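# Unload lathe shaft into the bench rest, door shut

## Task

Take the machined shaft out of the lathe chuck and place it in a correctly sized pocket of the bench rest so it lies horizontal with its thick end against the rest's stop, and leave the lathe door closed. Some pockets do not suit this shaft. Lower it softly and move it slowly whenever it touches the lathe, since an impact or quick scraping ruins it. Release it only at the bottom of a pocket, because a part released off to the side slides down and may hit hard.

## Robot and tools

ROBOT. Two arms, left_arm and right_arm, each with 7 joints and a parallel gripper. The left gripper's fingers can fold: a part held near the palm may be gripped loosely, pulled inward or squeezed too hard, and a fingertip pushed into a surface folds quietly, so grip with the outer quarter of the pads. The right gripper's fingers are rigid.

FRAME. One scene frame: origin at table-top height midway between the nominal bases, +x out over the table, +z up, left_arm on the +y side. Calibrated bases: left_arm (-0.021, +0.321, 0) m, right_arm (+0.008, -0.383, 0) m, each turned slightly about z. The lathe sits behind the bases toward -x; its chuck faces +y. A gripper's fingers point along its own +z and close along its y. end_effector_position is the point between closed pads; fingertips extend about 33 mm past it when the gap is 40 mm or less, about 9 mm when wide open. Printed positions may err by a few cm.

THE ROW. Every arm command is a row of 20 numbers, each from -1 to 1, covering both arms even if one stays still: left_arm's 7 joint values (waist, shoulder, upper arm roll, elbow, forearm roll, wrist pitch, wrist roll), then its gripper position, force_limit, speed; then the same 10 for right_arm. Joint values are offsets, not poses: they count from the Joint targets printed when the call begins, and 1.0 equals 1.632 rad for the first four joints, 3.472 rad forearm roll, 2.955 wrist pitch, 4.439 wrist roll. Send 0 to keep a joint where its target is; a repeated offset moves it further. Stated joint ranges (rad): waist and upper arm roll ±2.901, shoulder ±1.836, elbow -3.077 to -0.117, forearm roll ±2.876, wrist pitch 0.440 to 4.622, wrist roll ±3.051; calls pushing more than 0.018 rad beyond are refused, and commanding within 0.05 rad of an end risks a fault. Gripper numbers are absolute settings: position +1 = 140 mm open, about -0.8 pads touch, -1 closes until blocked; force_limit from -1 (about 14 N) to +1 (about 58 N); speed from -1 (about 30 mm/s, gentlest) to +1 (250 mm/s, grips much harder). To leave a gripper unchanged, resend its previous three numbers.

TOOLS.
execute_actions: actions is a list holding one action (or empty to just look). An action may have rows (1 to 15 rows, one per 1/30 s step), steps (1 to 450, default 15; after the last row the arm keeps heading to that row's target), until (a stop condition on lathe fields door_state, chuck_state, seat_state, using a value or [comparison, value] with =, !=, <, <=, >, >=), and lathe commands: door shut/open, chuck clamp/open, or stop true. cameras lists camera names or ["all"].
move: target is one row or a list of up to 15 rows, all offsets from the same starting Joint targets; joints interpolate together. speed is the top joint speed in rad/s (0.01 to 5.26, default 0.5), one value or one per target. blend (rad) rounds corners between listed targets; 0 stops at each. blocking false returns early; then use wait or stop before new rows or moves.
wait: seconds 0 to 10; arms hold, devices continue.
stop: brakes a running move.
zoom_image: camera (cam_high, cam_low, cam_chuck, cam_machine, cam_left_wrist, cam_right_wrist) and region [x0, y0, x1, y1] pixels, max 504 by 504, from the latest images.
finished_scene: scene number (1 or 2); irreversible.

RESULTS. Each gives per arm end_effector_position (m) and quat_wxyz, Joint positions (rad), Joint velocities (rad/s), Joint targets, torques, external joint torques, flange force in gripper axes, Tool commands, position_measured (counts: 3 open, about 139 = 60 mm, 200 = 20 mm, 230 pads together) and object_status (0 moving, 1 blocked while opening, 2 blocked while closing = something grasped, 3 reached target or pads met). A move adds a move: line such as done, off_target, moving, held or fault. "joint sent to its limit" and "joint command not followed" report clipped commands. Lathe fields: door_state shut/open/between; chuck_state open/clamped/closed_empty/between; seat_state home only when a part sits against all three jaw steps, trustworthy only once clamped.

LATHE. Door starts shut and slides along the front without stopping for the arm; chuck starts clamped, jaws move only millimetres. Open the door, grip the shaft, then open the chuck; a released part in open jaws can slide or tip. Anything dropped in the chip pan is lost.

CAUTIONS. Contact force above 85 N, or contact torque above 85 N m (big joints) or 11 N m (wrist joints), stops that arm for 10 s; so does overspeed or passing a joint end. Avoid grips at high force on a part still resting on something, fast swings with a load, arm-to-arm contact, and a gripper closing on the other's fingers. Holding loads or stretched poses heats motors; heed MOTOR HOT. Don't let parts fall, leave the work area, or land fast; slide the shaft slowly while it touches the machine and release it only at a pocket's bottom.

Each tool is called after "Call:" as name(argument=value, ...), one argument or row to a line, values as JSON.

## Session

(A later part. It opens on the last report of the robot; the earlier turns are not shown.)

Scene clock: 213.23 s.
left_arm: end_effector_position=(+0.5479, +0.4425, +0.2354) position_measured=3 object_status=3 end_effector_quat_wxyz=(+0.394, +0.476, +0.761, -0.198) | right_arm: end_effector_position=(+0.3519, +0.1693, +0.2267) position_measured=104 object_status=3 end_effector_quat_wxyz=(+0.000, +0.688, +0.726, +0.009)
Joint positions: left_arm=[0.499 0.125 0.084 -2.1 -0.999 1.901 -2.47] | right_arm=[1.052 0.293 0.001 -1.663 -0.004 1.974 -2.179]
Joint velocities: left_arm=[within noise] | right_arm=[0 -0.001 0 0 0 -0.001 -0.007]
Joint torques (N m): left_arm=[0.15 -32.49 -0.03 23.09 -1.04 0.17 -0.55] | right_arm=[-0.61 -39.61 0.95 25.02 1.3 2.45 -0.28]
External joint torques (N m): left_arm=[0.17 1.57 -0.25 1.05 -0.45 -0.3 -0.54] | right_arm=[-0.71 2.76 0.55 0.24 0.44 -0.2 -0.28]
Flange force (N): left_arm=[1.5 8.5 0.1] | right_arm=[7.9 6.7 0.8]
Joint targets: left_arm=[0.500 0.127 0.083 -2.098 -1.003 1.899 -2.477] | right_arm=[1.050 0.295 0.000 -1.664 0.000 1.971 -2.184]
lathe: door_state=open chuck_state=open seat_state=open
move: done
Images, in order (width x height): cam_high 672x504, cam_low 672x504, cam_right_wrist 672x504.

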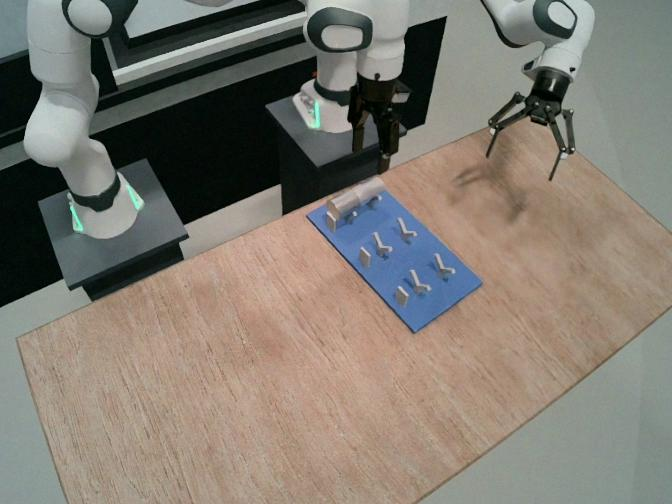

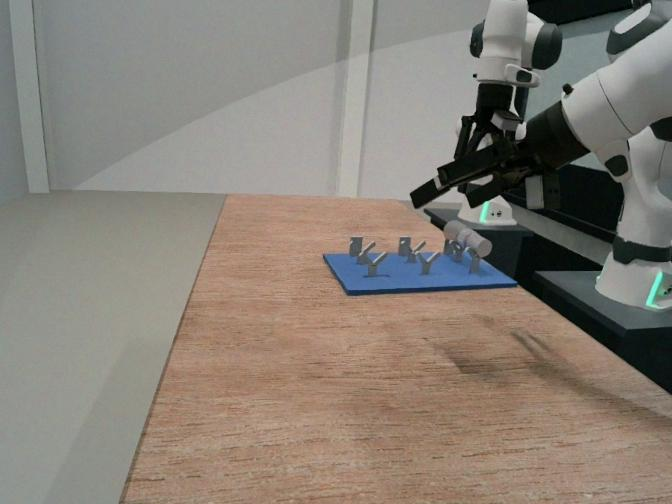

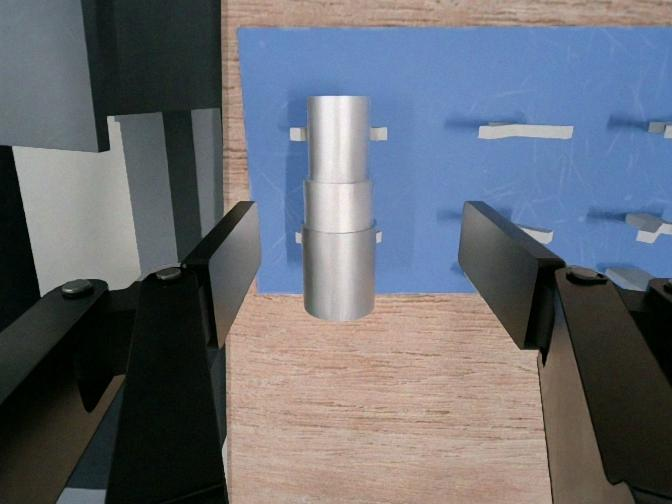

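Call:
execute_actions(
  actions=[
    {"lathe":{"door":"shut"},"steps":300,"until":{"lathe":{"door_state":"shut"}}},
  ],
  cameras=["cam_machine"],
)

Scene clock: 216.47 s.
left_arm: end_effector_position=(+0.5479, +0.4425, +0.2354) position_measured=3 object_status=3 end_effector_quat_wxyz=(+0.394, +0.476, +0.761, -0.198) | right_arm: end_effector_position=(+0.3519, +0.1693, +0.2267) position_measured=104 object_status=3 end_effector_quat_wxyz=(+0.000, +0.687, +0.727, +0.009)
Joint positions: left_arm=[0.499 0.125 0.084 -2.1 -0.999 1.901 -2.47] | right_arm=[1.052 0.293 0.001 -1.663 -0.004 1.974 -2.181]
Joint torques (N m): left_arm=[0.08 -32.63 0.07 23.09 -1.05 0.16 -0.53] | right_arm=[-0.62 -39.59 0.98 25.06 1.32 2.48 -0.17]
External joint torques (N m): left_arm=[0.1 1.67 -0.16 0.88 -0.45 -0.32 -0.52] | right_arm=[-0.5 2.75 0.78 0.33 0.47 -0.16 -0.17]
Flange force (N): left_arm=[1.7 8.1 0.2] | right_arm=[8.5 6.5 0.8]
Joint targets: left_arm=[0.500 0.127 0.083 -2.098 -1.003 1.899 -2.477] | right_arm=[1.050 0.295 0.000 -1.664 0.000 1.971 -2.184]
Tool commands: left_gripper/position=+1.0 left_gripper/force_limit=+1.0 left_gripper/speed=+1.0 right_gripper/position=+0.2 right_gripper/force_limit=+0.0 right_gripper/speed=-1.0
lathe: door_state=shut chuck_state=open seat_state=open
Images, in order (width x height): cam_machine 672x504.

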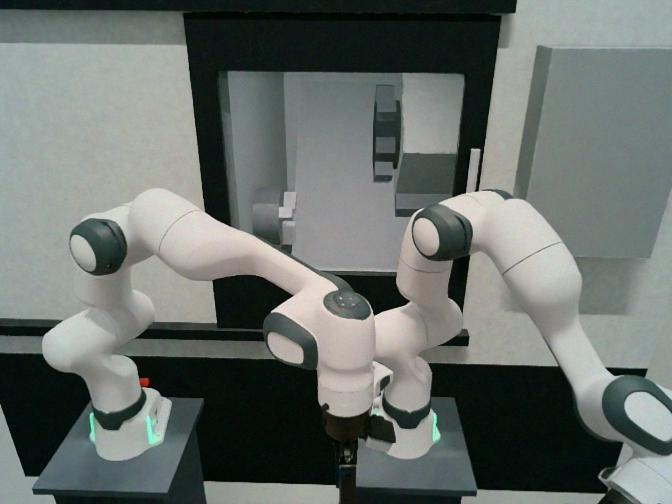

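Call:
finished_scene(
  scene=2,
)

The scene is finished: the task was done.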